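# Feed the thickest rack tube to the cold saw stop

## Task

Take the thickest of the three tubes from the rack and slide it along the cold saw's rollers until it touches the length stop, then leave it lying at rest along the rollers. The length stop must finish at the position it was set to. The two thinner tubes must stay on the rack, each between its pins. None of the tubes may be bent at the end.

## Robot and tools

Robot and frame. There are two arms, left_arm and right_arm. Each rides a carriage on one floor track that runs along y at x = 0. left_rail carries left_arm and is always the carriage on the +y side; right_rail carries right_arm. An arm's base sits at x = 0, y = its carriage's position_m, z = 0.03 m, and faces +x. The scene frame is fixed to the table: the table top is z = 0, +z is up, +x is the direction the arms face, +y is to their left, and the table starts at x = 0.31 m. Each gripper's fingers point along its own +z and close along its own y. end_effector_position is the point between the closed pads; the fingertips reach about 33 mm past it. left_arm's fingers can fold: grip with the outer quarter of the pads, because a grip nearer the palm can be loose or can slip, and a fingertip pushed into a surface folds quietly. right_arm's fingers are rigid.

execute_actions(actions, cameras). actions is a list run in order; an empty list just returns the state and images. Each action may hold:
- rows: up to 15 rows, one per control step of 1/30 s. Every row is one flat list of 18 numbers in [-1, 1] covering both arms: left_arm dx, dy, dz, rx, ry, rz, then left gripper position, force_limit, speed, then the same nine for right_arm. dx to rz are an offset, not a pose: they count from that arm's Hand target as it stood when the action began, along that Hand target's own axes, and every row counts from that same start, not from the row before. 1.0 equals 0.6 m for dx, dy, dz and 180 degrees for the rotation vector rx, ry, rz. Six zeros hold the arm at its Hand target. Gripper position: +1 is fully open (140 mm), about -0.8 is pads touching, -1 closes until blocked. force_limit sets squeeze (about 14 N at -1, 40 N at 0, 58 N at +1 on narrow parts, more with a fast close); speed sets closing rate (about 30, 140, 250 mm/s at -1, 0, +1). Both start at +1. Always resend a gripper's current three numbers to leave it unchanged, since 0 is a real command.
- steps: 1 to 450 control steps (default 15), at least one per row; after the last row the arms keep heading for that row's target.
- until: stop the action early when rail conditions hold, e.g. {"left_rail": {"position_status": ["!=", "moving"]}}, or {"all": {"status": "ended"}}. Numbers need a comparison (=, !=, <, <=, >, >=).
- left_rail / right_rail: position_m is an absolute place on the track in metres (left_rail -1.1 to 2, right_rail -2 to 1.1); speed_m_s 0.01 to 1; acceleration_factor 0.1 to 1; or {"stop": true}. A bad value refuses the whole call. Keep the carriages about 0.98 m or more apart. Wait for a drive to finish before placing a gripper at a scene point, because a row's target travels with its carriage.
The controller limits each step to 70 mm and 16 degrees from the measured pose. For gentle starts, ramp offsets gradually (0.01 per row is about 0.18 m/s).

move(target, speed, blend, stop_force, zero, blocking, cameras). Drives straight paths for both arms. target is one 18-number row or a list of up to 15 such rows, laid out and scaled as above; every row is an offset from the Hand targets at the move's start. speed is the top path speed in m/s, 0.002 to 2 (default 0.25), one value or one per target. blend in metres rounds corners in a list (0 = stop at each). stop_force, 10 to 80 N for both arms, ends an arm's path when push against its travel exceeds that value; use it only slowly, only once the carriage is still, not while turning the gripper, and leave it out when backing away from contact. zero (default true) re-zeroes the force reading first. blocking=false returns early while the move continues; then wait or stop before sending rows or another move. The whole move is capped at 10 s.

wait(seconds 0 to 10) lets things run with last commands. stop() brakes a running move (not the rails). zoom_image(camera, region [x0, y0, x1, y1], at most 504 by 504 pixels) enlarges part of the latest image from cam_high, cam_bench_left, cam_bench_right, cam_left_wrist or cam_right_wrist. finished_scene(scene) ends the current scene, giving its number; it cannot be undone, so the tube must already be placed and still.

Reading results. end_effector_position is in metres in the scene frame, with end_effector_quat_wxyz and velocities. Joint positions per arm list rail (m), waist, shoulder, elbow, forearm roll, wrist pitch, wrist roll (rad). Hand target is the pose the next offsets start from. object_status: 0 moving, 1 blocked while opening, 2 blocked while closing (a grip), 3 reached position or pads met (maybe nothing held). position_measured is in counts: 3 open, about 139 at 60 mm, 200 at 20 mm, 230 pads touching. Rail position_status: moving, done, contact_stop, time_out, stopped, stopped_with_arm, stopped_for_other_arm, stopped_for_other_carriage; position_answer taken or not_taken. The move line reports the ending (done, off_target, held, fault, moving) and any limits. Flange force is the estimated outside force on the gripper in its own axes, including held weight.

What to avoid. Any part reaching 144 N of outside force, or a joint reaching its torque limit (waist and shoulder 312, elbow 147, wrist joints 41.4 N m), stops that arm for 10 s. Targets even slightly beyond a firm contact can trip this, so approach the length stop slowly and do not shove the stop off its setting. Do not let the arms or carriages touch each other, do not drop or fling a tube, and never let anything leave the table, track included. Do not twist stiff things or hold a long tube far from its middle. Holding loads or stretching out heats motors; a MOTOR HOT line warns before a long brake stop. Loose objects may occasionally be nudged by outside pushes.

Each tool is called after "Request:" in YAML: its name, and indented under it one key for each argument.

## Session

Request:
execute_actions:
  actions: []

Scene clock: 0.00 s.
left_arm: end_effector_position=(+0.6600, +0.7501, +0.4937) position_measured=3 object_status=3 end_effector_quat_wxyz=(+0.000, +1.000, +0.000, +0.000) | right_arm: end_effector_position=(+0.6600, -0.5792, +0.4937) position_measured=3 object_status=3 end_effector_quat_wxyz=(+0.000, +1.000, +0.000, +0.000)
Joint positions: left_arm=[0.751 -0.053 0.164 1.35 0 1.628 1.518] | right_arm=[-0.579 -0.053 0.164 1.35 0 1.628 1.518]
Joint velocities: within noise
Joint torques (N m): no reading
Flange force (N): no reading
Hand target: left_arm +0.6600, +0.7501, +0.4937; +0.000, +1.000, +0.000, +0.000 | right_arm +0.6600, -0.5792, +0.4937; +0.000, +1.000, +0.000, +0.000
Tool commands: left_gripper/position=+1.0 left_gripper/force_limit=+1.0 left_gripper/speed=+1.0 right_gripper/position=+1.0 right_gripper/force_limit=+1.0 right_gripper/speed=+1.0
left_rail: position_m=0.751 position_status=done
right_rail: position_m=-0.579 position_status=done
camera_calibration:
cam_left_wrist: T_world_to_cam=[[-0.0332606, -0.999429, -0.00593015, 0.784066], [-0.944465, 0.0294894, 0.327287, 0.443001], [-0.326926, 0.0164866, -0.944906, 0.81132], [0, 0, 0, 1]] pos_world=[0.709719, 0.757179, 0.626282]
cam_right_wrist: T_world_to_cam=[[-0.00624682, -0.99965, 0.0257078, -0.579954], [-0.933166, 0.0150671, 0.35913, 0.446982], [-0.359392, -0.0217463, -0.932933, 0.830143], [0, 0, 0, 1]] pos_world=[0.711833, -0.568433, 0.628853]

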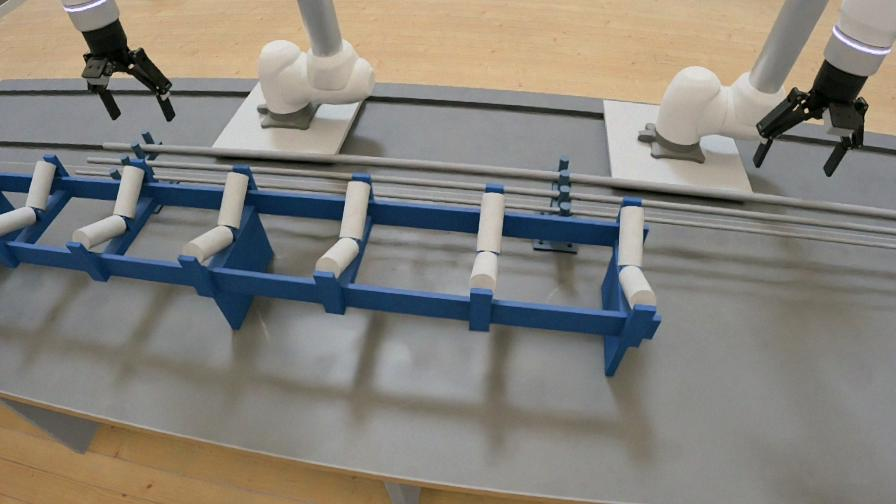

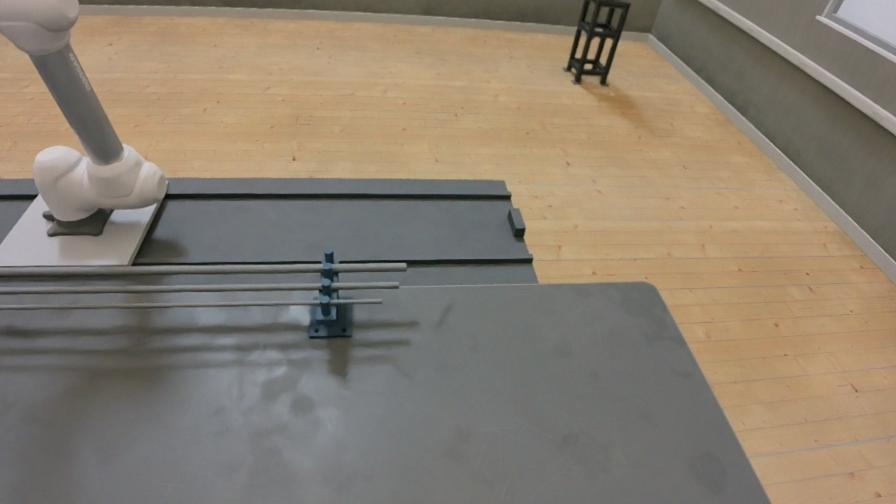

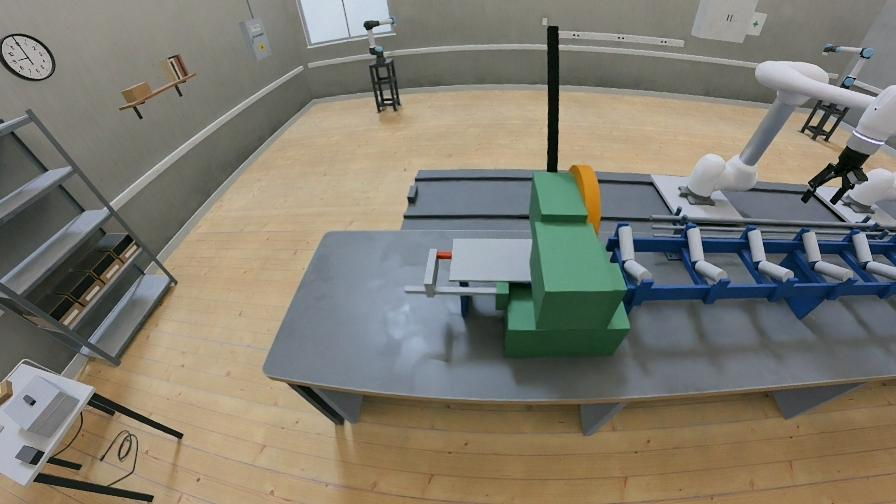

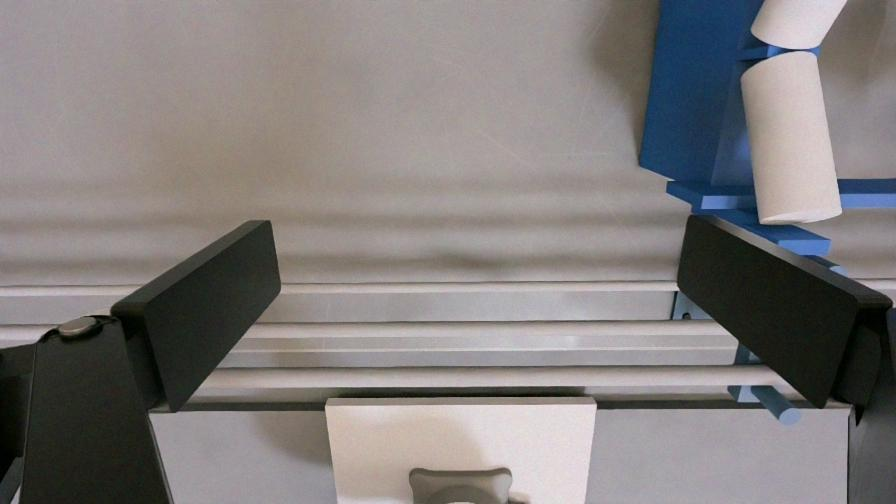

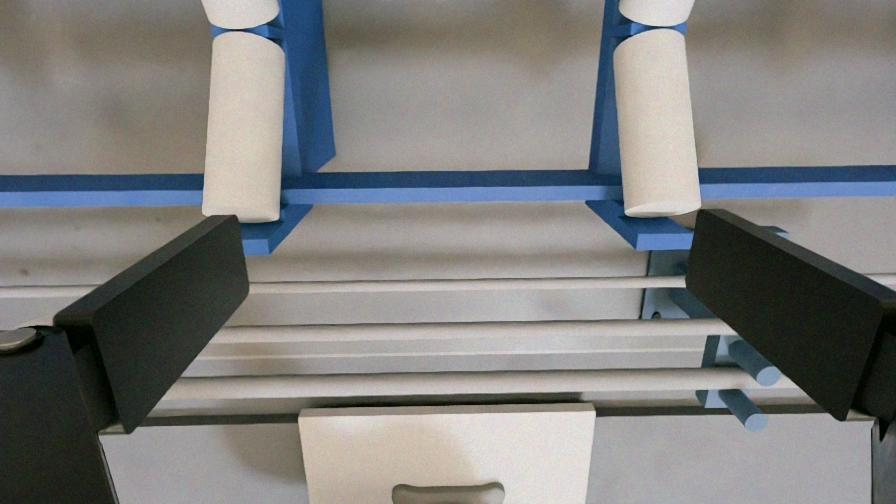

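Request:
execute_actions:
  actions:
    - {"left_rail":{"position_m":1.12},"right_rail":{"position_m":-0.3},"steps":300,"until":{"all":{"status":"ended"}}}
  cameras: []

Request:
move:
  target: [-0.505,0,0.3,0,0,0.5,-0.22,-1,0,-0.505,0,0.3,0,0,0.5,-0.22,-1,0]
  cameras: ["cam_left_wrist","cam_right_wrist","cam_high"]

Scene clock: 12.90 s.
left_arm: end_effector_position=(+0.6600, +1.1194, +0.4937) position_measured=3 object_status=3 end_effector_quat_wxyz=(+0.000, +1.000, +0.000, +0.000) | right_arm: end_effector_position=(+0.6600, -0.3006, +0.4937) position_measured=3 object_status=3 end_effector_quat_wxyz=(+0.000, +1.000, +0.000, +0.000)
Joint positions: left_arm=[1.12 -0.053 0.164 1.35 0 1.628 1.518] | right_arm=[-0.3 -0.053 0.164 1.35 0 1.628 1.518]
Joint torques (N m): left_arm=[-1.53 -60.44 -42.94 3.8 -0.08 -0.23] | right_arm=[2.32 -53.92 -40.1 4.12 -0.22 0.28]
Flange force (N): left_arm=[0.8 -2.3 0.9] | right_arm=[-4.8 3.9 -3.1]
Hand target: left_arm +0.6600, +1.1193, +0.4937; +0.000, +1.000, +0.000, +0.000 | right_arm +0.6600, -0.3006, +0.4937; +0.000, +1.000, +0.000, +0.000
Tool commands: left_gripper/position=+1.0 left_gripper/force_limit=+1.0 left_gripper/speed=+1.0 right_gripper/position=+1.0 right_gripper/force_limit=+1.0 right_gripper/speed=+1.0
left_rail: position_m=1.120 position_status=done
right_rail: position_m=-0.300 position_status=done
No camera images: "cameras" was empty.

Scene clock: 16.43 s.
left_arm: end_effector_position=(+0.3570, +1.1194, +0.3137) position_measured=157 object_status=3 end_effector_quat_wxyz=(+0.000, +0.707, -0.707, +0.000) | right_arm: end_effector_position=(+0.3570, -0.3006, +0.3137) position_measured=157 object_status=3 end_effector_quat_wxyz=(+0.000, +0.707, -0.707, +0.000)
Joint positions: left_arm=[1.12 -0.098 -0.31 2.11 0 1.342 3.043] | right_arm=[-0.3 -0.098 -0.31 2.11 0 1.342 3.043]
Joint torques (N m): left_arm=[-1.48 -9.02 -41.96 3.61 0.01 -0.26] | right_arm=[2.54 -6.67 -39.18 3.88 -0.18 0.25]
Flange force (N): left_arm=[-4.8 1.1 0.8] | right_arm=[7.6 4.2 -3.7]
Hand target: left_arm +0.3570, +1.1195, +0.3137; +0.000, +0.707, -0.707, +0.000 | right_arm +0.3570, -0.3005, +0.3137; +0.000, +0.707, -0.707, +0.000
Off the commanded pose: left_arm 0.000 m, 0 deg | right_arm 0.000 m, 0 deg.
left_rail: position_m=1.120 position_status=done
right_rail: position_m=-0.300 position_status=done
move: done
camera_calibration:
cam_left_wrist: T_world_to_cam=[[-0.999426, 0.0333556, -0.00589601, 0.330821], [0.0295898, 0.94445, 0.32732, -1.16711], [0.0164864, 0.326958, -0.944895, 0.0659468], [0, 0, 0, 1]] pos_world=[0.364079, 1.06968, 0.446282]
cam_right_wrist: T_world_to_cam=[[-0.999649, 0.00646918, 0.0256848, 0.358289], [0.0152663, 0.933164, 0.359128, 0.162069], [-0.0216449, 0.359394, -0.932935, 0.553371], [0, 0, 0, 1]] pos_world=[0.367667, -0.352433, 0.448853]
Images, in order (width x height): cam_high 896x504, cam_left_wrist 896x504, cam_right_wrist 896x504.

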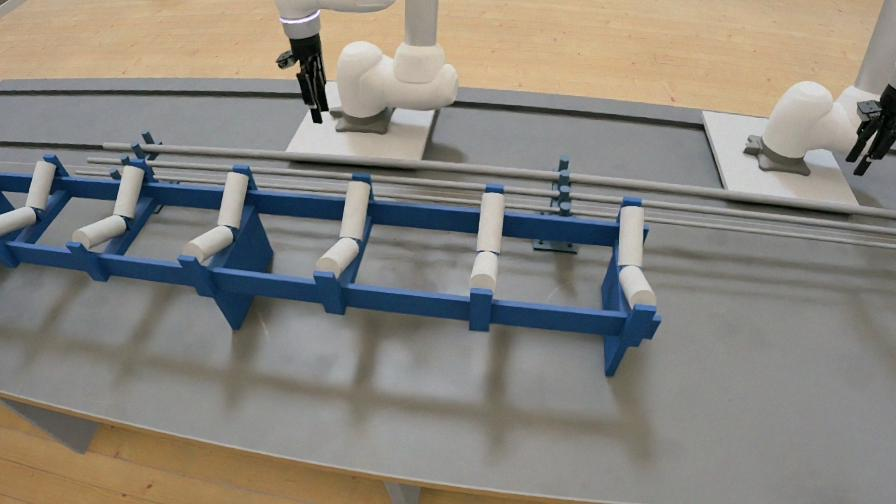

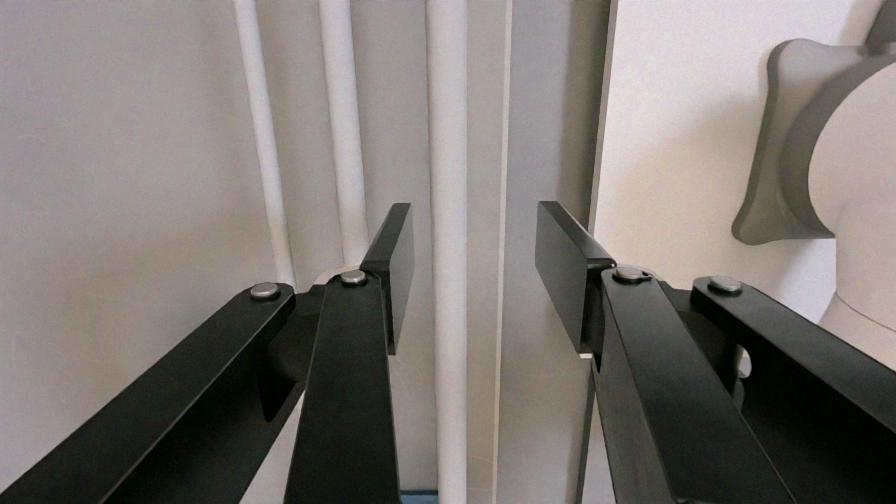

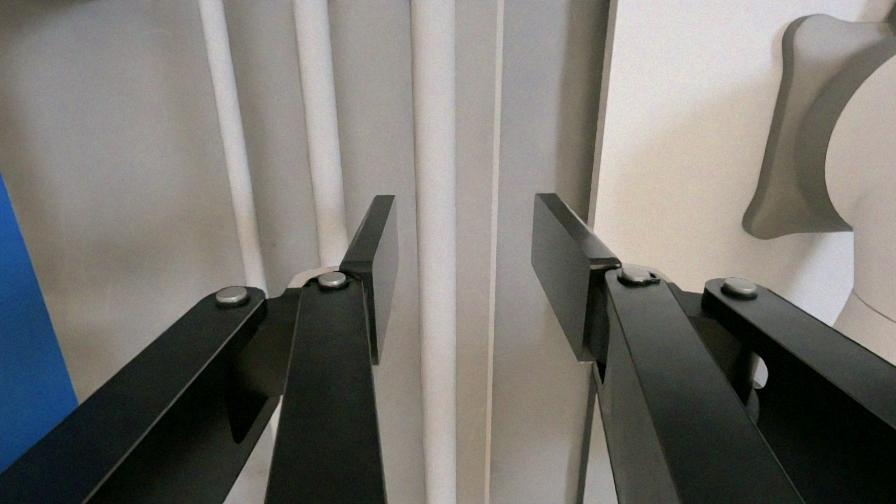

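Request:
move:
  target: [0,-0.016,0.2417,0,0,0,-0.18,-1,0,0,-0.02,0.2417,0,0,0,-0.18,-1,0]
  cameras: ["cam_left_wrist","cam_right_wrist"]

Scene clock: 22.03 s.
left_arm: end_effector_position=(+0.3666, +1.1195, +0.1687) position_measured=151 object_status=3 end_effector_quat_wxyz=(+0.000, +0.707, -0.707, +0.000) | right_arm: end_effector_position=(+0.3690, -0.3005, +0.1687) position_measured=151 object_status=3 end_effector_quat_wxyz=(+0.000, +0.707, -0.707, +0.000)
Joint positions: left_arm=[1.12 -0.096 -0.182 2.301 0 1.023 3.046] | right_arm=[-0.3 -0.095 -0.178 2.297 0 1.022 3.047]
Joint torques (N m): left_arm=[-1.35 -17.26 -36.71 3.18 0.01 -0.21] | right_arm=[2.32 -15.5 -34.15 3.51 -0.16 0.3]
Flange force (N): left_arm=[-4.6 0.5 0.3] | right_arm=[7.2 2.3 -4.2]
Hand target: left_arm +0.3666, +1.1195, +0.1686; +0.000, +0.707, -0.707, +0.000 | right_arm +0.3690, -0.3005, +0.1686; +0.000, +0.707, -0.707, +0.000
Off the commanded pose: left_arm 0.000 m, 0 deg | right_arm 0.000 m, 0 deg.
left_rail: position_m=1.120 position_status=done
right_rail: position_m=-0.300 position_status=done
move: done
camera_calibration:
cam_left_wrist: T_world_to_cam=[[-0.999432, 0.0331674, -0.00596734, 0.339786], [0.0293908, 0.944499, 0.327198, -1.11991], [0.0164885, 0.326837, -0.944937, -0.0709864], [0, 0, 0, 1]] pos_world=[0.373679, 1.06968, 0.301382]
cam_right_wrist: T_world_to_cam=[[-0.999652, 0.00628208, 0.0256143, 0.373965], [0.0150664, 0.933165, 0.359132, 0.213941], [-0.0216463, 0.359393, -0.932935, 0.418319], [0, 0, 0, 1]] pos_world=[0.379666, -0.352333, 0.303853]
Images, in order (width x height): cam_left_wrist 896x504, cam_right_wrist 896x504.

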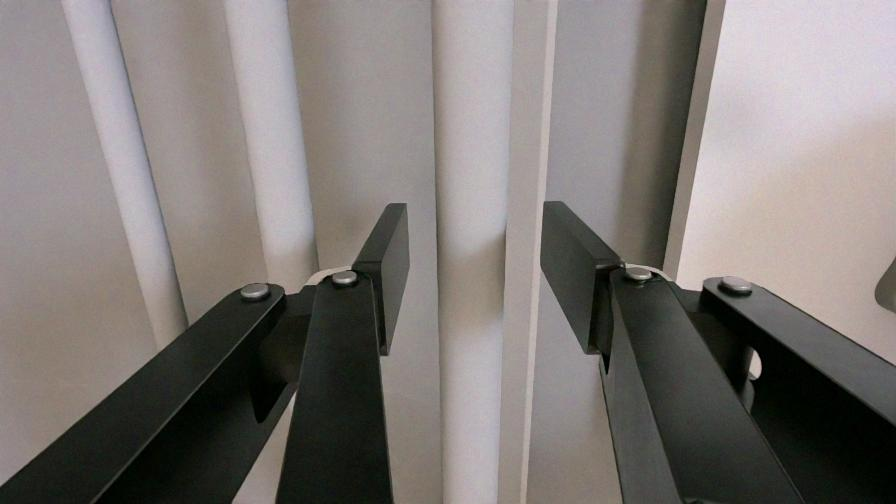

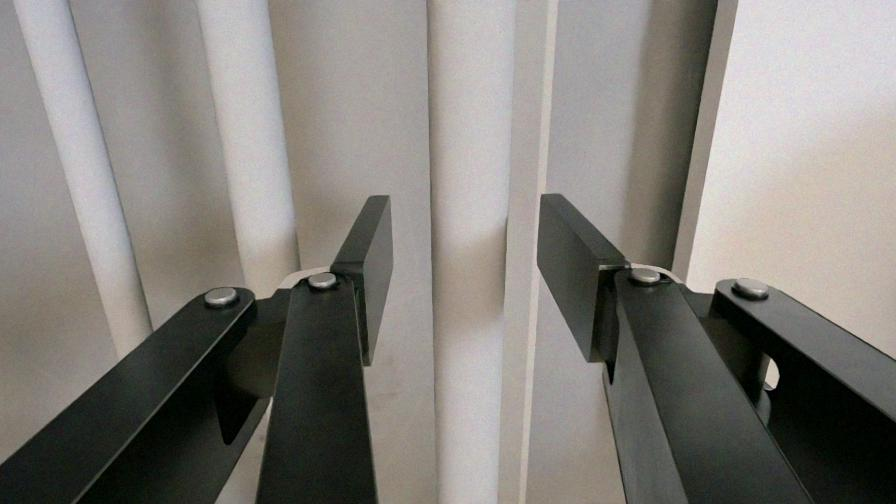

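Request:
move:
  target: [0,-0.0045,0.004,0,0,0,-0.18,-1,0,0,0,0.006,0,0,0,-0.18,-1,0]
  cameras: []

Request:
move:
  target: [0,0,0,0,0,0,-1,-0.5,-1,0,0,0,0,0,0,-1,-0.5,-1]
  cameras: []

Request:
move:
  target: [0,0,-0.08,0,0,0,-1,-0.5,-1,0,0,-0.08,0,0,0,-1,-0.5,-1]
  speed: 0.12

Scene clock: 37.40 s.
left_arm: end_effector_position=(+0.3693, +1.1195, +0.1662) position_measured=151 object_status=3 end_effector_quat_wxyz=(+0.000, +0.707, -0.707, +0.000) | right_arm: end_effector_position=(+0.3690, -0.3005, +0.1650) position_measured=151 object_status=3 end_effector_quat_wxyz=(+0.000, +0.707, -0.707, +0.000)
Joint positions: left_arm=[1.12 -0.095 -0.174 2.3 0 1.016 3.047] | right_arm=[-0.3 -0.095 -0.174 2.302 0 1.014 3.047]
Joint torques (N m): left_arm=[-1.93 -17.7 -36.61 3.2 -0.04 -0.28] | right_arm=[2.5 -14.73 -33.86 3.45 -0.21 0.28]
Flange force (N): left_arm=[-6.0 0.5 0.6] | right_arm=[7.7 3.7 -5.6]
Hand target: left_arm +0.3693, +1.1195, +0.1662; +0.000, +0.707, -0.707, +0.000 | right_arm +0.3690, -0.3005, +0.1650; +0.000, +0.707, -0.707, +0.000
Off the commanded pose: left_arm 0.000 m, 0 deg | right_arm 0.000 m, 0 deg.
left_rail: position_m=1.120 position_status=done
right_rail: position_m=-0.300 position_status=done
move: done
No camera images: "cameras" was empty.

Scene clock: 38.50 s.
left_arm: end_effector_position=(+0.3693, +1.1195, +0.1662) position_measured=193 object_status=0 end_effector_quat_wxyz=(+0.000, +0.707, -0.707, +0.000) | right_arm: end_effector_position=(+0.3690, -0.3005, +0.1650) position_measured=193 object_status=0 end_effector_quat_wxyz=(+0.000, +0.707, -0.707, +0.000)
Joint positions: left_arm=[1.12 -0.095 -0.174 2.3 0 1.016 3.047] | right_arm=[-0.3 -0.095 -0.174 2.302 0 1.013 3.047]
Joint torques (N m): left_arm=[-1.96 -17.44 -36.41 3.19 -0.08 -0.28] | right_arm=[2.28 -15.05 -33.89 3.41 0.04 0.3]
Flange force (N): left_arm=[-5.8 0.4 0.1] | right_arm=[7.0 3.2 -4.4]
Hand target: left_arm +0.3693, +1.1195, +0.1662; +0.000, +0.707, -0.707, +0.000 | right_arm +0.3690, -0.3005, +0.1650; +0.000, +0.707, -0.707, +0.000
Off the commanded pose: left_arm 0.000 m, 0 deg | right_arm 0.000 m, 0 deg.
left_rail: position_m=1.120 position_status=done
right_rail: position_m=-0.300 position_status=done
move: done
No camera images: "cameras" was empty.

Scene clock: 39.23 s.
left_arm: end_effector_position=(+0.3692, +1.1195, +0.2142) position_measured=193 object_status=2 end_effector_quat_wxyz=(+0.000, +0.707, -0.707, +0.000) | right_arm: end_effector_position=(+0.3689, -0.3005, +0.2130) position_measured=193 object_status=2 end_effector_quat_wxyz=(+0.000, +0.707, -0.707, +0.000)
Joint positions: left_arm=[1.12 -0.095 -0.223 2.238 0 1.126 3.047] | right_arm=[-0.3 -0.095 -0.222 2.24 0 1.124 3.047]
Joint torques (N m): left_arm=[-1.75 -17.61 -42.47 3.33 -0.01 -0.28] | right_arm=[2.24 -14.96 -40.16 3.73 -0.19 0.3]
Flange force (N): left_arm=[-5.2 0.0 8.2] | right_arm=[6.7 4.7 2.8]
Hand target: left_arm +0.3693, +1.1195, +0.2142; +0.000, +0.707, -0.707, +0.000 | right_arm +0.3690, -0.3005, +0.2130; +0.000, +0.707, -0.707, +0.000
Off the commanded pose: left_arm 0.000 m, 0 deg | right_arm 0.000 m, 0 deg.
left_rail: position_m=1.120 position_status=done
right_rail: position_m=-0.300 position_status=done
move: done
camera_calibration:
cam_left_wrist: T_world_to_cam=[[-0.999431, 0.0332266, -0.0058362, 0.342547], [0.0294881, 0.944466, 0.327285, -1.1349], [0.0163866, 0.326926, -0.944908, -0.0281014], [0, 0, 0, 1]] pos_world=[0.376279, 1.06968, 0.346882]
cam_right_wrist: T_world_to_cam=[[-0.999648, 0.00634037, 0.0257431, 0.372805], [0.015167, 0.933165, 0.359128, 0.197995], [-0.0217455, 0.359392, -0.932933, 0.459685], [0, 0, 0, 1]] pos_world=[0.379667, -0.352333, 0.348153]

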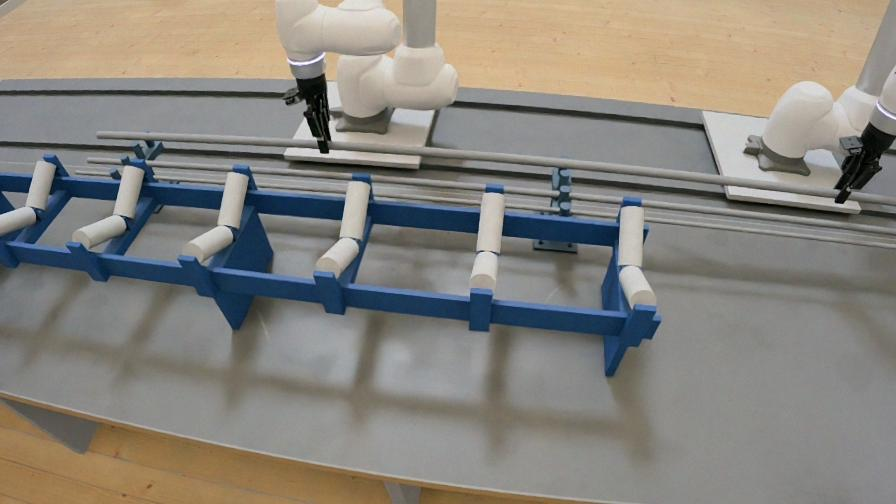

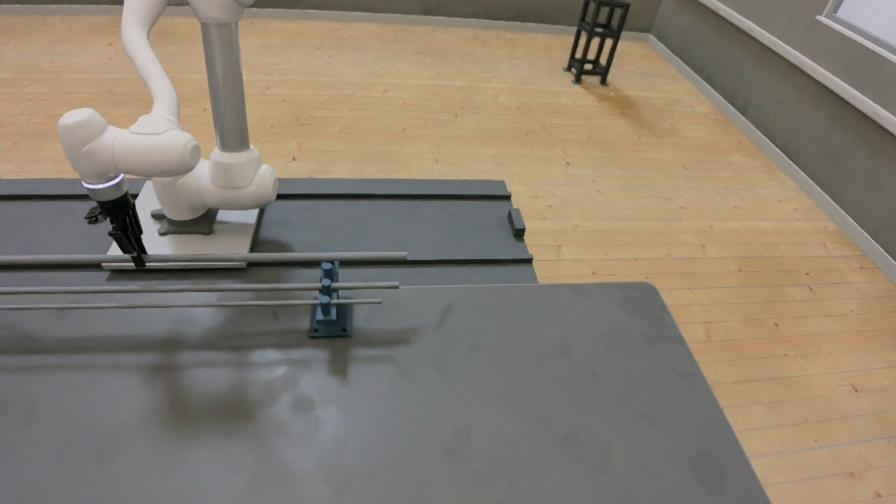

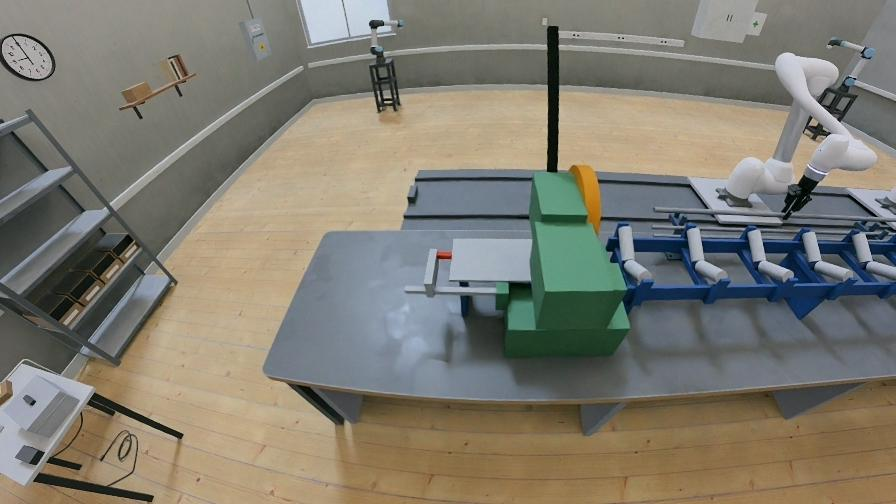

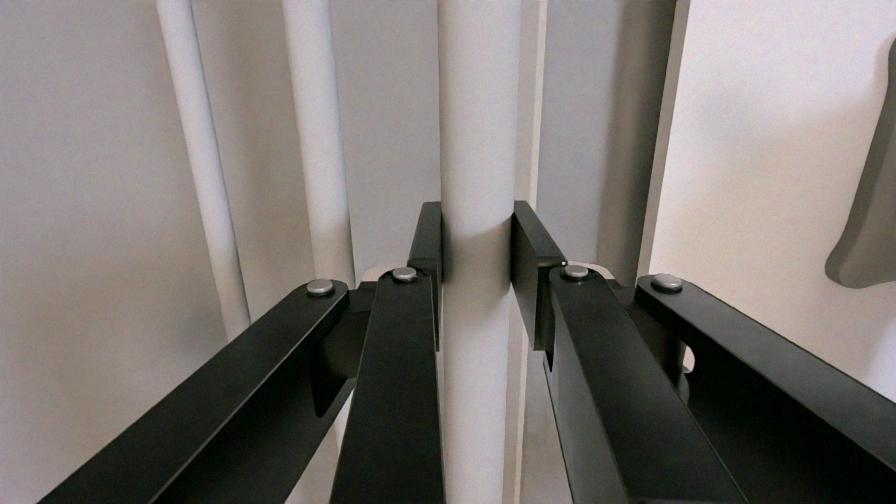

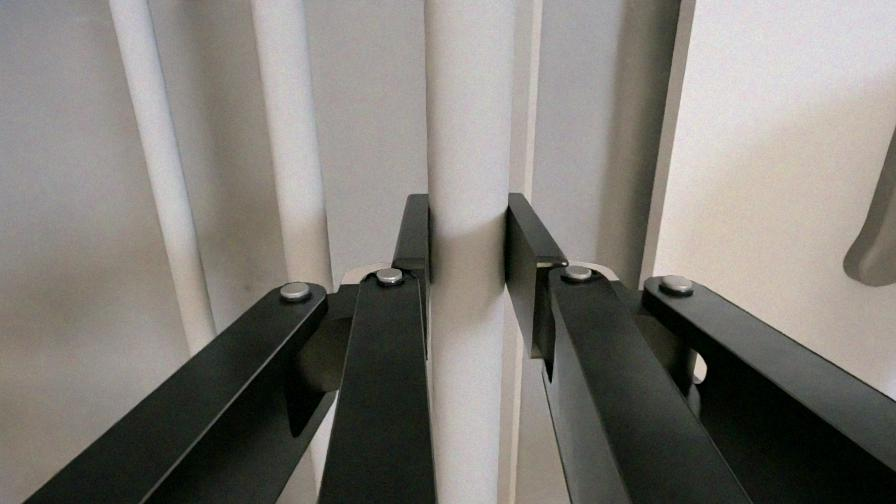

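Request:
move:
  target:
    - [0,0,-0.43,0,0,0,-1,-0.5,-1,0,0,-0.43,0,0,0,-1,-0.5,-1]
    - [0.476,-0.6245,-0.43,0,0,0,-1,-0.5,-1,0.476,-0.625,-0.43,0,0,0,-1,-0.5,-1]
    - [0.476,-0.6245,-0.16,0,0,0,-1,-0.5,-1,0.476,-0.625,-0.16,0,0,0,-1,-0.5,-1]
  speed: 0.17
  blend: [0.03,0.03,0]

Request:
zoom_image:
  camera: "cam_high"
  region: [440, 150, 700, 350]

Request:
zoom_image:
  camera: "cam_bench_right"
  region: [580, 190, 800, 330]

Scene clock: 62.40 s.
left_arm: end_effector_position=(+0.7440, +0.8339, +0.3102) position_measured=193 object_status=2 end_effector_quat_wxyz=(+0.000, +0.707, -0.707, +0.000) | right_arm: end_effector_position=(+0.7440, -0.5861, +0.3090) position_measured=193 object_status=2 end_effector_quat_wxyz=(+0.000, +0.707, -0.707, +0.000)
Joint positions: left_arm=[1.12 -0.41 0.411 1.354 0 1.376 2.731] | right_arm=[-0.3 -0.41 0.412 1.355 0 1.374 2.731]
Joint torques (N m): left_arm=[1.39 -90.89 -45.49 5.19 0.65 -0.37] | right_arm=[-1.36 -83.96 -44.5 2.55 -0.81 0.31]
Flange force (N): left_arm=[1.9 -1.7 8.7] | right_arm=[-3.1 3.8 4.2]
Hand target: left_arm +0.7440, +0.8339, +0.3102; +0.000, +0.707, -0.707, +0.000 | right_arm +0.7440, -0.5861, +0.3090; +0.000, +0.707, -0.707, +0.000
Off the commanded pose: left_arm 0.000 m, 0 deg | right_arm 0.000 m, 0 deg.
left_rail: position_m=1.120 position_status=done
right_rail: position_m=-0.300 position_status=done
move: done
camera_calibration:
cam_left_wrist: T_world_to_cam=[[-0.999429, 0.0332606, -0.00593015, 0.727197], [0.0294894, 0.944465, 0.327287, -0.907636], [0.0164866, 0.326926, -0.944906, 0.149763], [0, 0, 0, 1]] pos_world=[0.751079, 0.784081, 0.442882]
cam_right_wrist: T_world_to_cam=[[-0.999652, 0.00628208, 0.0256143, 0.747132], [0.0150664, 0.933165, 0.359132, 0.42438], [-0.0216463, 0.359393, -0.932935, 0.660065], [0, 0, 0, 1]] pos_world=[0.754766, -0.637933, 0.444253]

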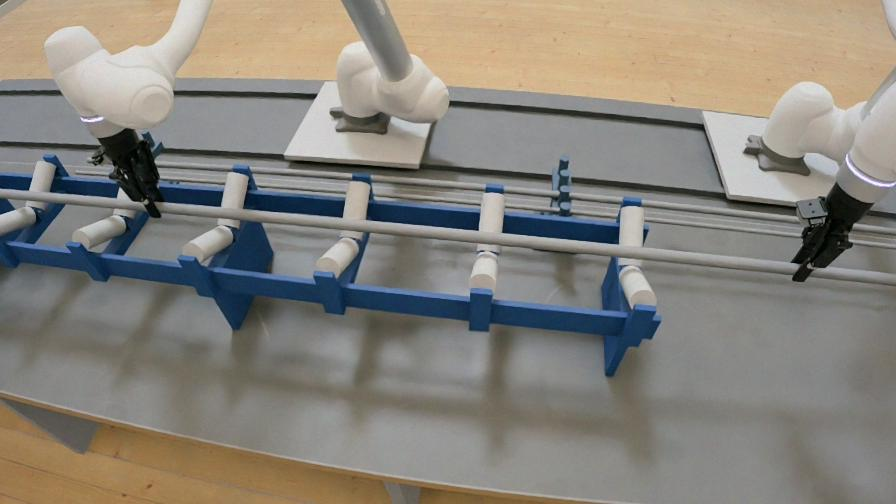

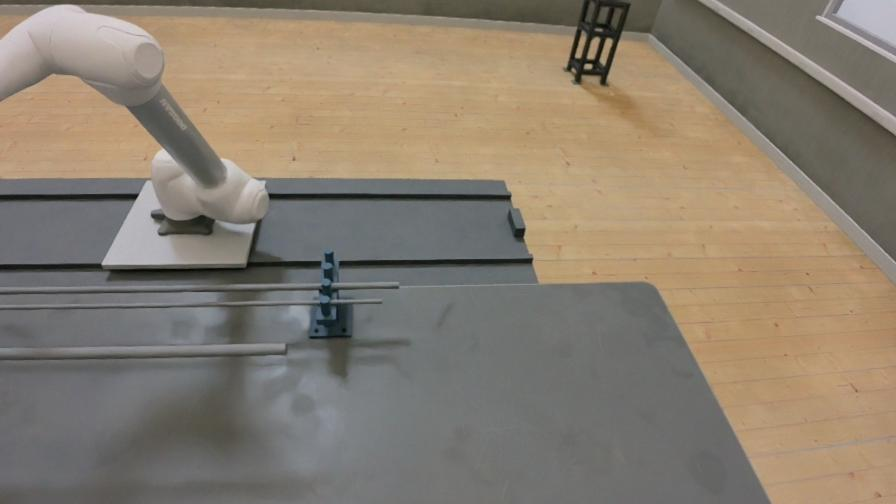

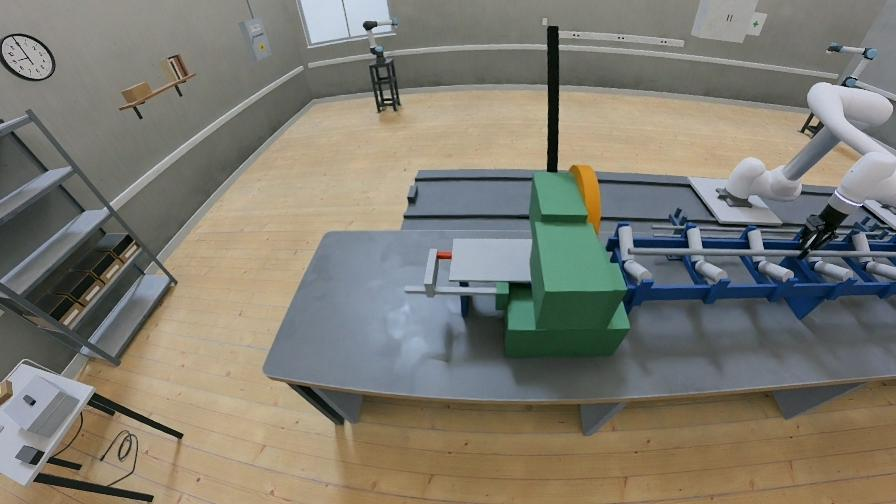

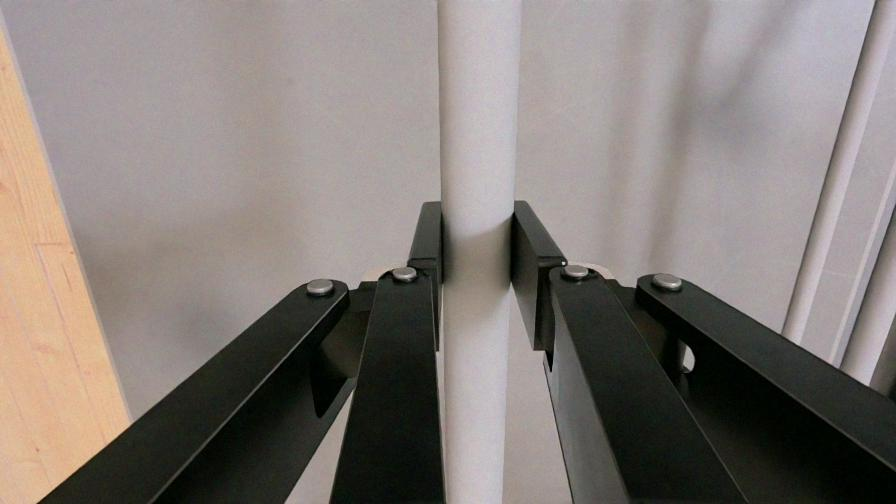

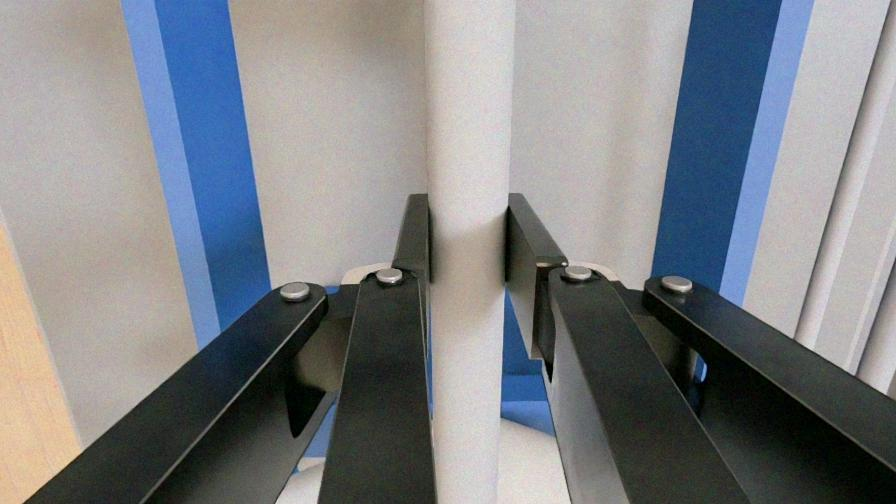

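Scaled by 1.938 from the camera's 896x504 image, which has a finer 1280x720 frame.

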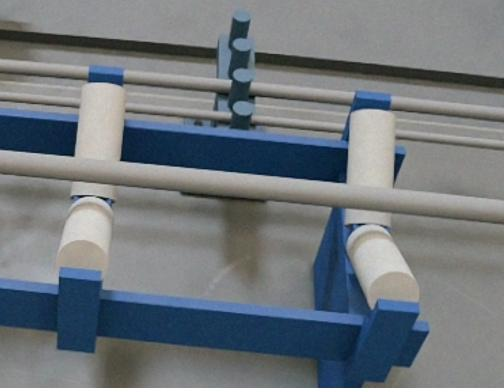

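Scaled by 2.291 from the camera's 896x504 image, which has a finer 1280x720 frame.

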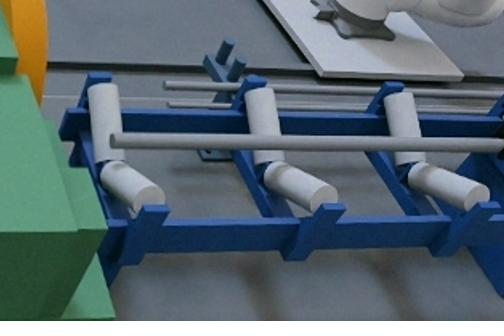

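Request:
move:
  target: [0,0.0033,0.025,0,0,0,-1,-0.5,-1,0,0.0033,0.025,0,0,0,-1,-0.5,-1]
  speed: 0.06
  cameras: []

Request:
move:
  target: [0,0,0.06,0,0,0,-1,-0.5,-1,0,0,0.06,0,0,0,-1,-0.5,-1]
  speed: 0.015
  stop_force: 12
  cameras: ["cam_high","cam_bench_right","cam_right_wrist"]

Request:
zoom_image:
  camera: "cam_high"
  region: [440, 150, 700, 350]

Request:
zoom_image:
  camera: "cam_bench_right"
  region: [580, 190, 800, 330]

Scene clock: 77.53 s.
left_arm: end_effector_position=(+0.7420, +0.8339, +0.2952) position_measured=193 object_status=2 end_effector_quat_wxyz=(+0.000, +0.707, -0.707, +0.000) | right_arm: end_effector_position=(+0.7420, -0.5861, +0.2940) position_measured=193 object_status=2 end_effector_quat_wxyz=(+0.000, +0.707, -0.707, +0.000)
Joint positions: left_arm=[1.12 -0.411 0.413 1.378 0 1.35 2.73] | right_arm=[-0.3 -0.411 0.414 1.38 0 1.348 2.73]
Joint torques (N m): left_arm=[2.02 -90.77 -45.14 5.24 0.67 -0.28] | right_arm=[-0.85 -83.06 -44.26 2.48 -0.8 0.33]
Flange force (N): left_arm=[2.8 -1.6 8.5] | right_arm=[-2.8 5.7 3.7]
Hand target: left_arm +0.7420, +0.8339, +0.2952; +0.000, +0.707, -0.707, +0.000 | right_arm +0.7420, -0.5861, +0.2940; +0.000, +0.707, -0.707, +0.000
Off the commanded pose: left_arm 0.000 m, 0 deg | right_arm 0.000 m, 0 deg.
left_rail: position_m=1.120 position_status=done
right_rail: position_m=-0.300 position_status=done
move: done
No camera images: "cameras" was empty.

Scene clock: 79.20 s.
left_arm: end_effector_position=(+0.7420, +0.8339, +0.2791) position_measured=193 object_status=2 end_effector_quat_wxyz=(+0.000, +0.707, -0.707, +0.000) | right_arm: end_effector_position=(+0.7420, -0.5862, +0.2780) position_measured=193 object_status=2 end_effector_quat_wxyz=(+0.000, +0.707, -0.707, +0.000)
Joint positions: left_arm=[1.12 -0.411 0.419 1.399 0 1.323 2.73] | right_arm=[-0.3 -0.411 0.42 1.4 0 1.321 2.73]
Joint torques (N m): left_arm=[3.62 -75.22 -37.5 5.85 -1.44 -0.33] | right_arm=[1.53 -68.26 -38.12 3.79 -3.58 0.28]
Flange force (N): left_arm=[2.3 5.6 -10.8] | right_arm=[-3.2 14.4 -14.5]
Hand target: left_arm +0.7420, +0.8339, +0.2791; +0.000, +0.707, -0.707, +0.000 (not the last commanded pose) | right_arm +0.7420, -0.5861, +0.2780; +0.000, +0.707, -0.707, +0.000 (not the last commanded pose)
Off the commanded pose: left_arm 0.020 m, 0 deg | right_arm 0.020 m, 0 deg.
left_rail: position_m=1.120 position_status=done
right_rail: position_m=-0.300 position_status=done
move: contact (left_arm, right_arm)
camera_calibration:
cam_right_wrist: T_world_to_cam=[[-0.999654, 0.00631936, 0.0255207, 0.745891], [0.0150655, 0.933198, 0.359046, 0.435695], [-0.0215469, 0.359306, -0.932971, 0.63102], [0, 0, 0, 1]] pos_world=[0.752666, -0.638032, 0.413253]
Images, in order (width x height): cam_high 896x504, cam_bench_right 896x504, cam_right_wrist 896x504.

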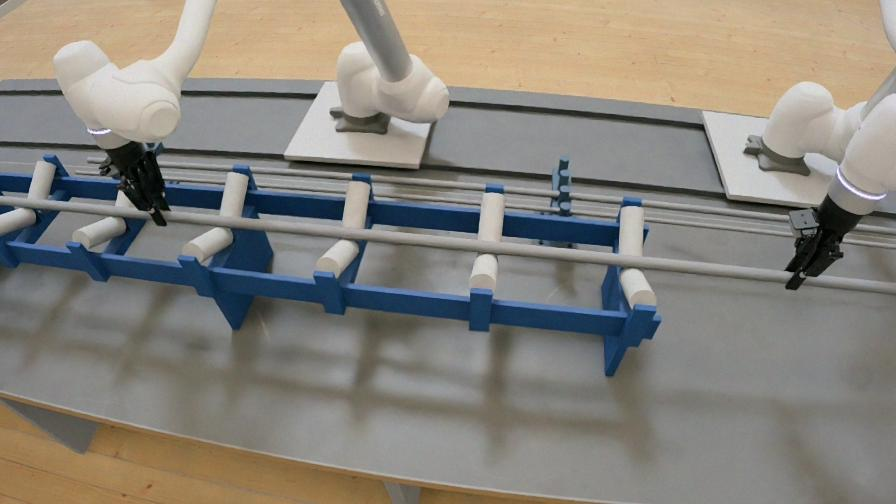

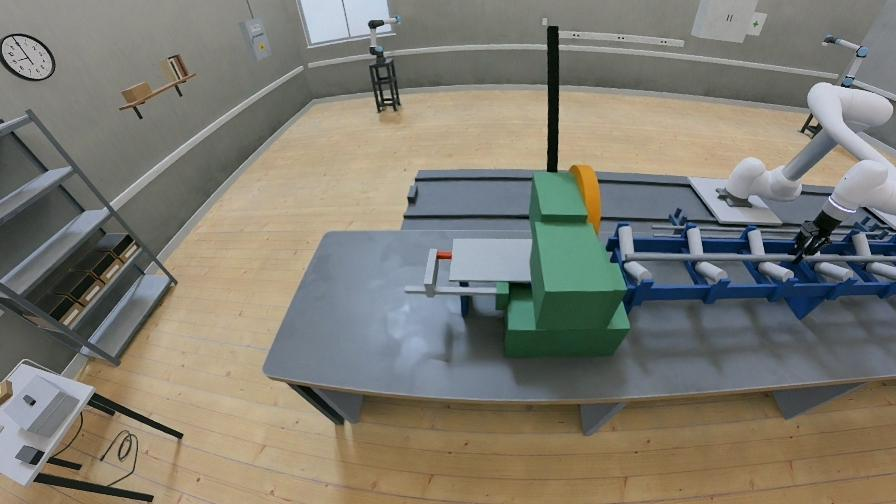

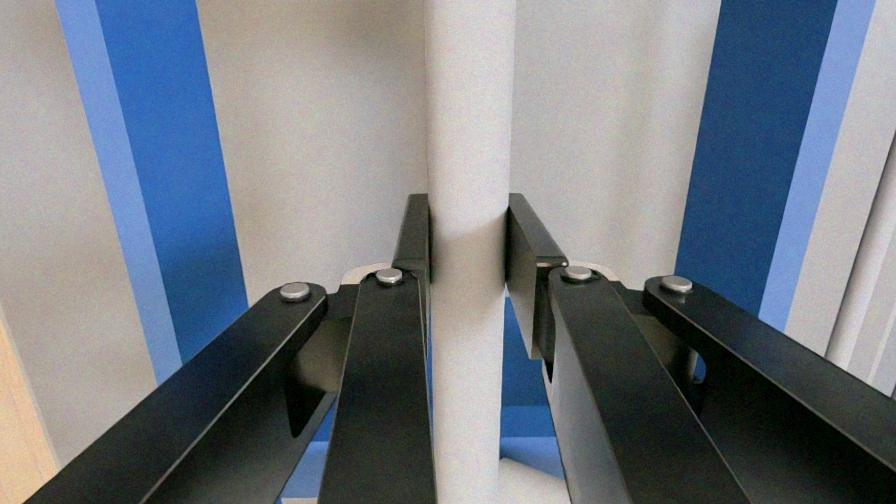

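Scaled by 1.938 from the camera's 896x504 image, which has a finer 1280x720 frame.

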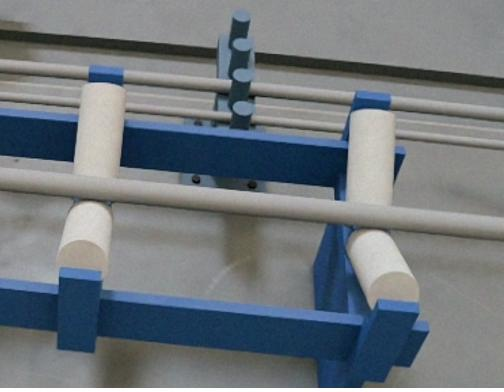

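Scaled by 2.291 from the camera's 896x504 image, which has a finer 1280x720 frame.

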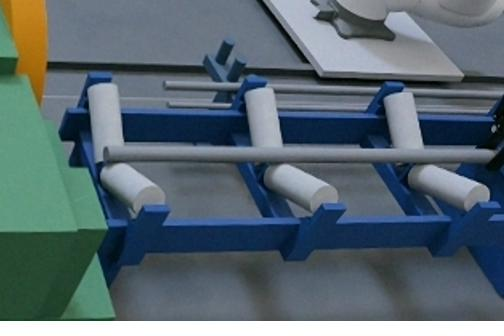

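Request:
move:
  target: [0,0.0025,-0.002,0,0,0,-1,-0.5,-1,0,0.0025,-0.002,0,0,0,-1,-0.5,-1]
  cameras: []
  speed: 0.02

Request:
move:
  target: [0,0,0,0,0,0,-0.3,-1,-0.5,0,0,0,0,0,0,-0.3,-1,-0.5]
  cameras: ["cam_left_wrist","cam_right_wrist"]

Scene clock: 86.50 s.
left_arm: end_effector_position=(+0.7405, +0.8339, +0.2803) position_measured=193 object_status=2 end_effector_quat_wxyz=(+0.000, +0.707, -0.707, +0.000) | right_arm: end_effector_position=(+0.7405, -0.5861, +0.2792) position_measured=193 object_status=2 end_effector_quat_wxyz=(+0.000, +0.707, -0.707, +0.000)
Joint positions: left_arm=[1.12 -0.412 0.417 1.401 0 1.324 2.729] | right_arm=[-0.3 -0.412 0.417 1.402 0 1.322 2.729]
Joint torques (N m): left_arm=[1.68 -90.4 -44.96 5.09 0.55 -0.18] | right_arm=[-1.07 -82.96 -43.93 2.54 -0.76 0.24]
Flange force (N): left_arm=[2.2 -0.2 7.8] | right_arm=[-3.3 5.7 3.4]
Hand target: left_arm +0.7405, +0.8339, +0.2803; +0.000, +0.707, -0.707, +0.000 | right_arm +0.7405, -0.5862, +0.2792; +0.000, +0.707, -0.707, +0.000
Off the commanded pose: left_arm 0.000 m, 0 deg | right_arm 0.000 m, 0 deg.
left_rail: position_m=1.120 position_status=done
right_rail: position_m=-0.300 position_status=done
move: done
No camera images: "cameras" was empty.

Scene clock: 87.00 s.
left_arm: end_effector_position=(+0.7405, +0.8339, +0.2804) position_measured=167 object_status=0 end_effector_quat_wxyz=(+0.000, +0.707, -0.707, +0.000) | right_arm: end_effector_position=(+0.7405, -0.5862, +0.2793) position_measured=167 object_status=0 end_effector_quat_wxyz=(+0.000, +0.707, -0.707, +0.000)
Joint positions: left_arm=[1.12 -0.412 0.417 1.401 0 1.324 2.729] | right_arm=[-0.3 -0.412 0.417 1.402 0 1.322 2.729]
Joint torques (N m): left_arm=[-1.9 -84.15 -41.77 3.72 -0.02 -0.21] | right_arm=[2.22 -76.95 -38.64 3.96 -0.19 0.25]
Flange force (N): left_arm=[-3.0 -0.9 1.2] | right_arm=[1.5 4.7 -4.3]
Hand target: left_arm +0.7405, +0.8339, +0.2803; +0.000, +0.707, -0.707, +0.000 | right_arm +0.7405, -0.5862, +0.2792; +0.000, +0.707, -0.707, +0.000
Off the commanded pose: left_arm 0.000 m, 0 deg | right_arm 0.000 m, 0 deg.
left_rail: position_m=1.120 position_status=done
right_rail: position_m=-0.300 position_status=done
move: done
camera_calibration:
cam_left_wrist: T_world_to_cam=[[-0.99943, 0.0331992, -0.00606214, 0.723526], [0.0293897, 0.944498, 0.327201, -0.897659], [0.0165885, 0.326837, -0.944935, 0.121575], [0, 0, 0, 1]] pos_world=[0.747479, 0.784081, 0.412981]
cam_right_wrist: T_world_to_cam=[[-0.999654, 0.00631806, 0.0255202, 0.744361], [0.0150641, 0.933198, 0.359046, 0.435287], [-0.0215469, 0.359306, -0.932971, 0.632107], [0, 0, 0, 1]] pos_world=[0.751166, -0.638032, 0.414453]
Images, in order (width x height): cam_left_wrist 896x504, cam_right_wrist 896x504.

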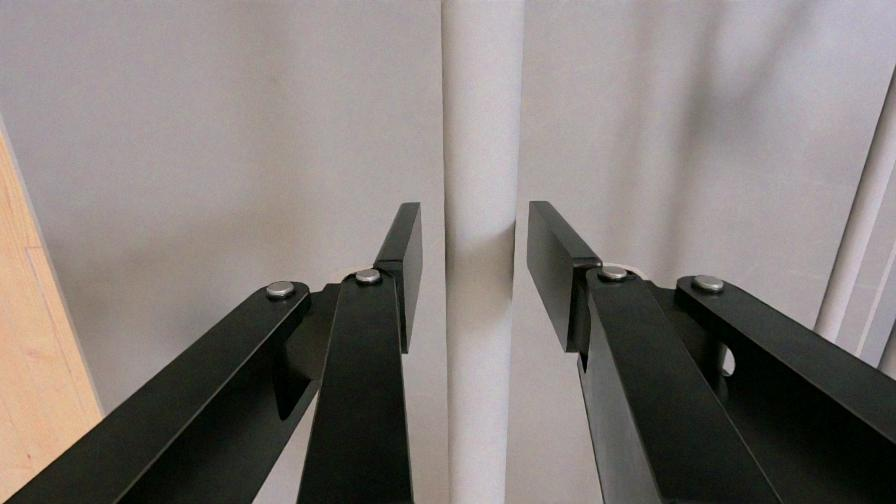

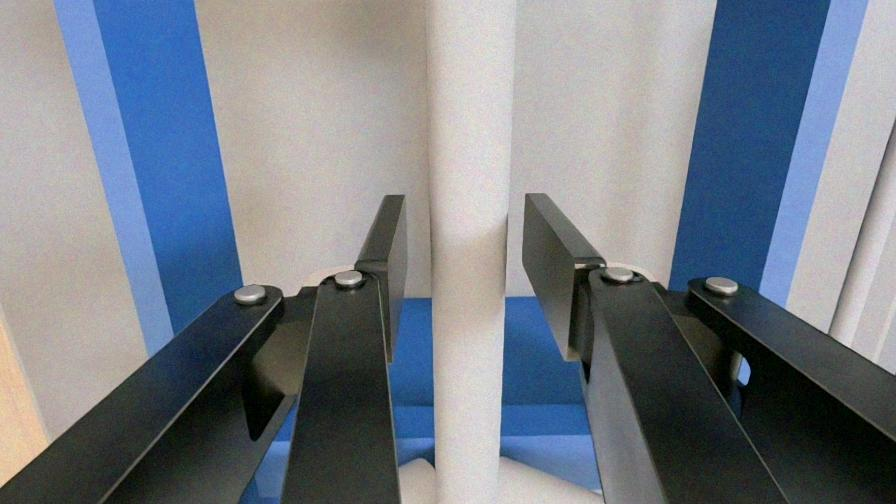

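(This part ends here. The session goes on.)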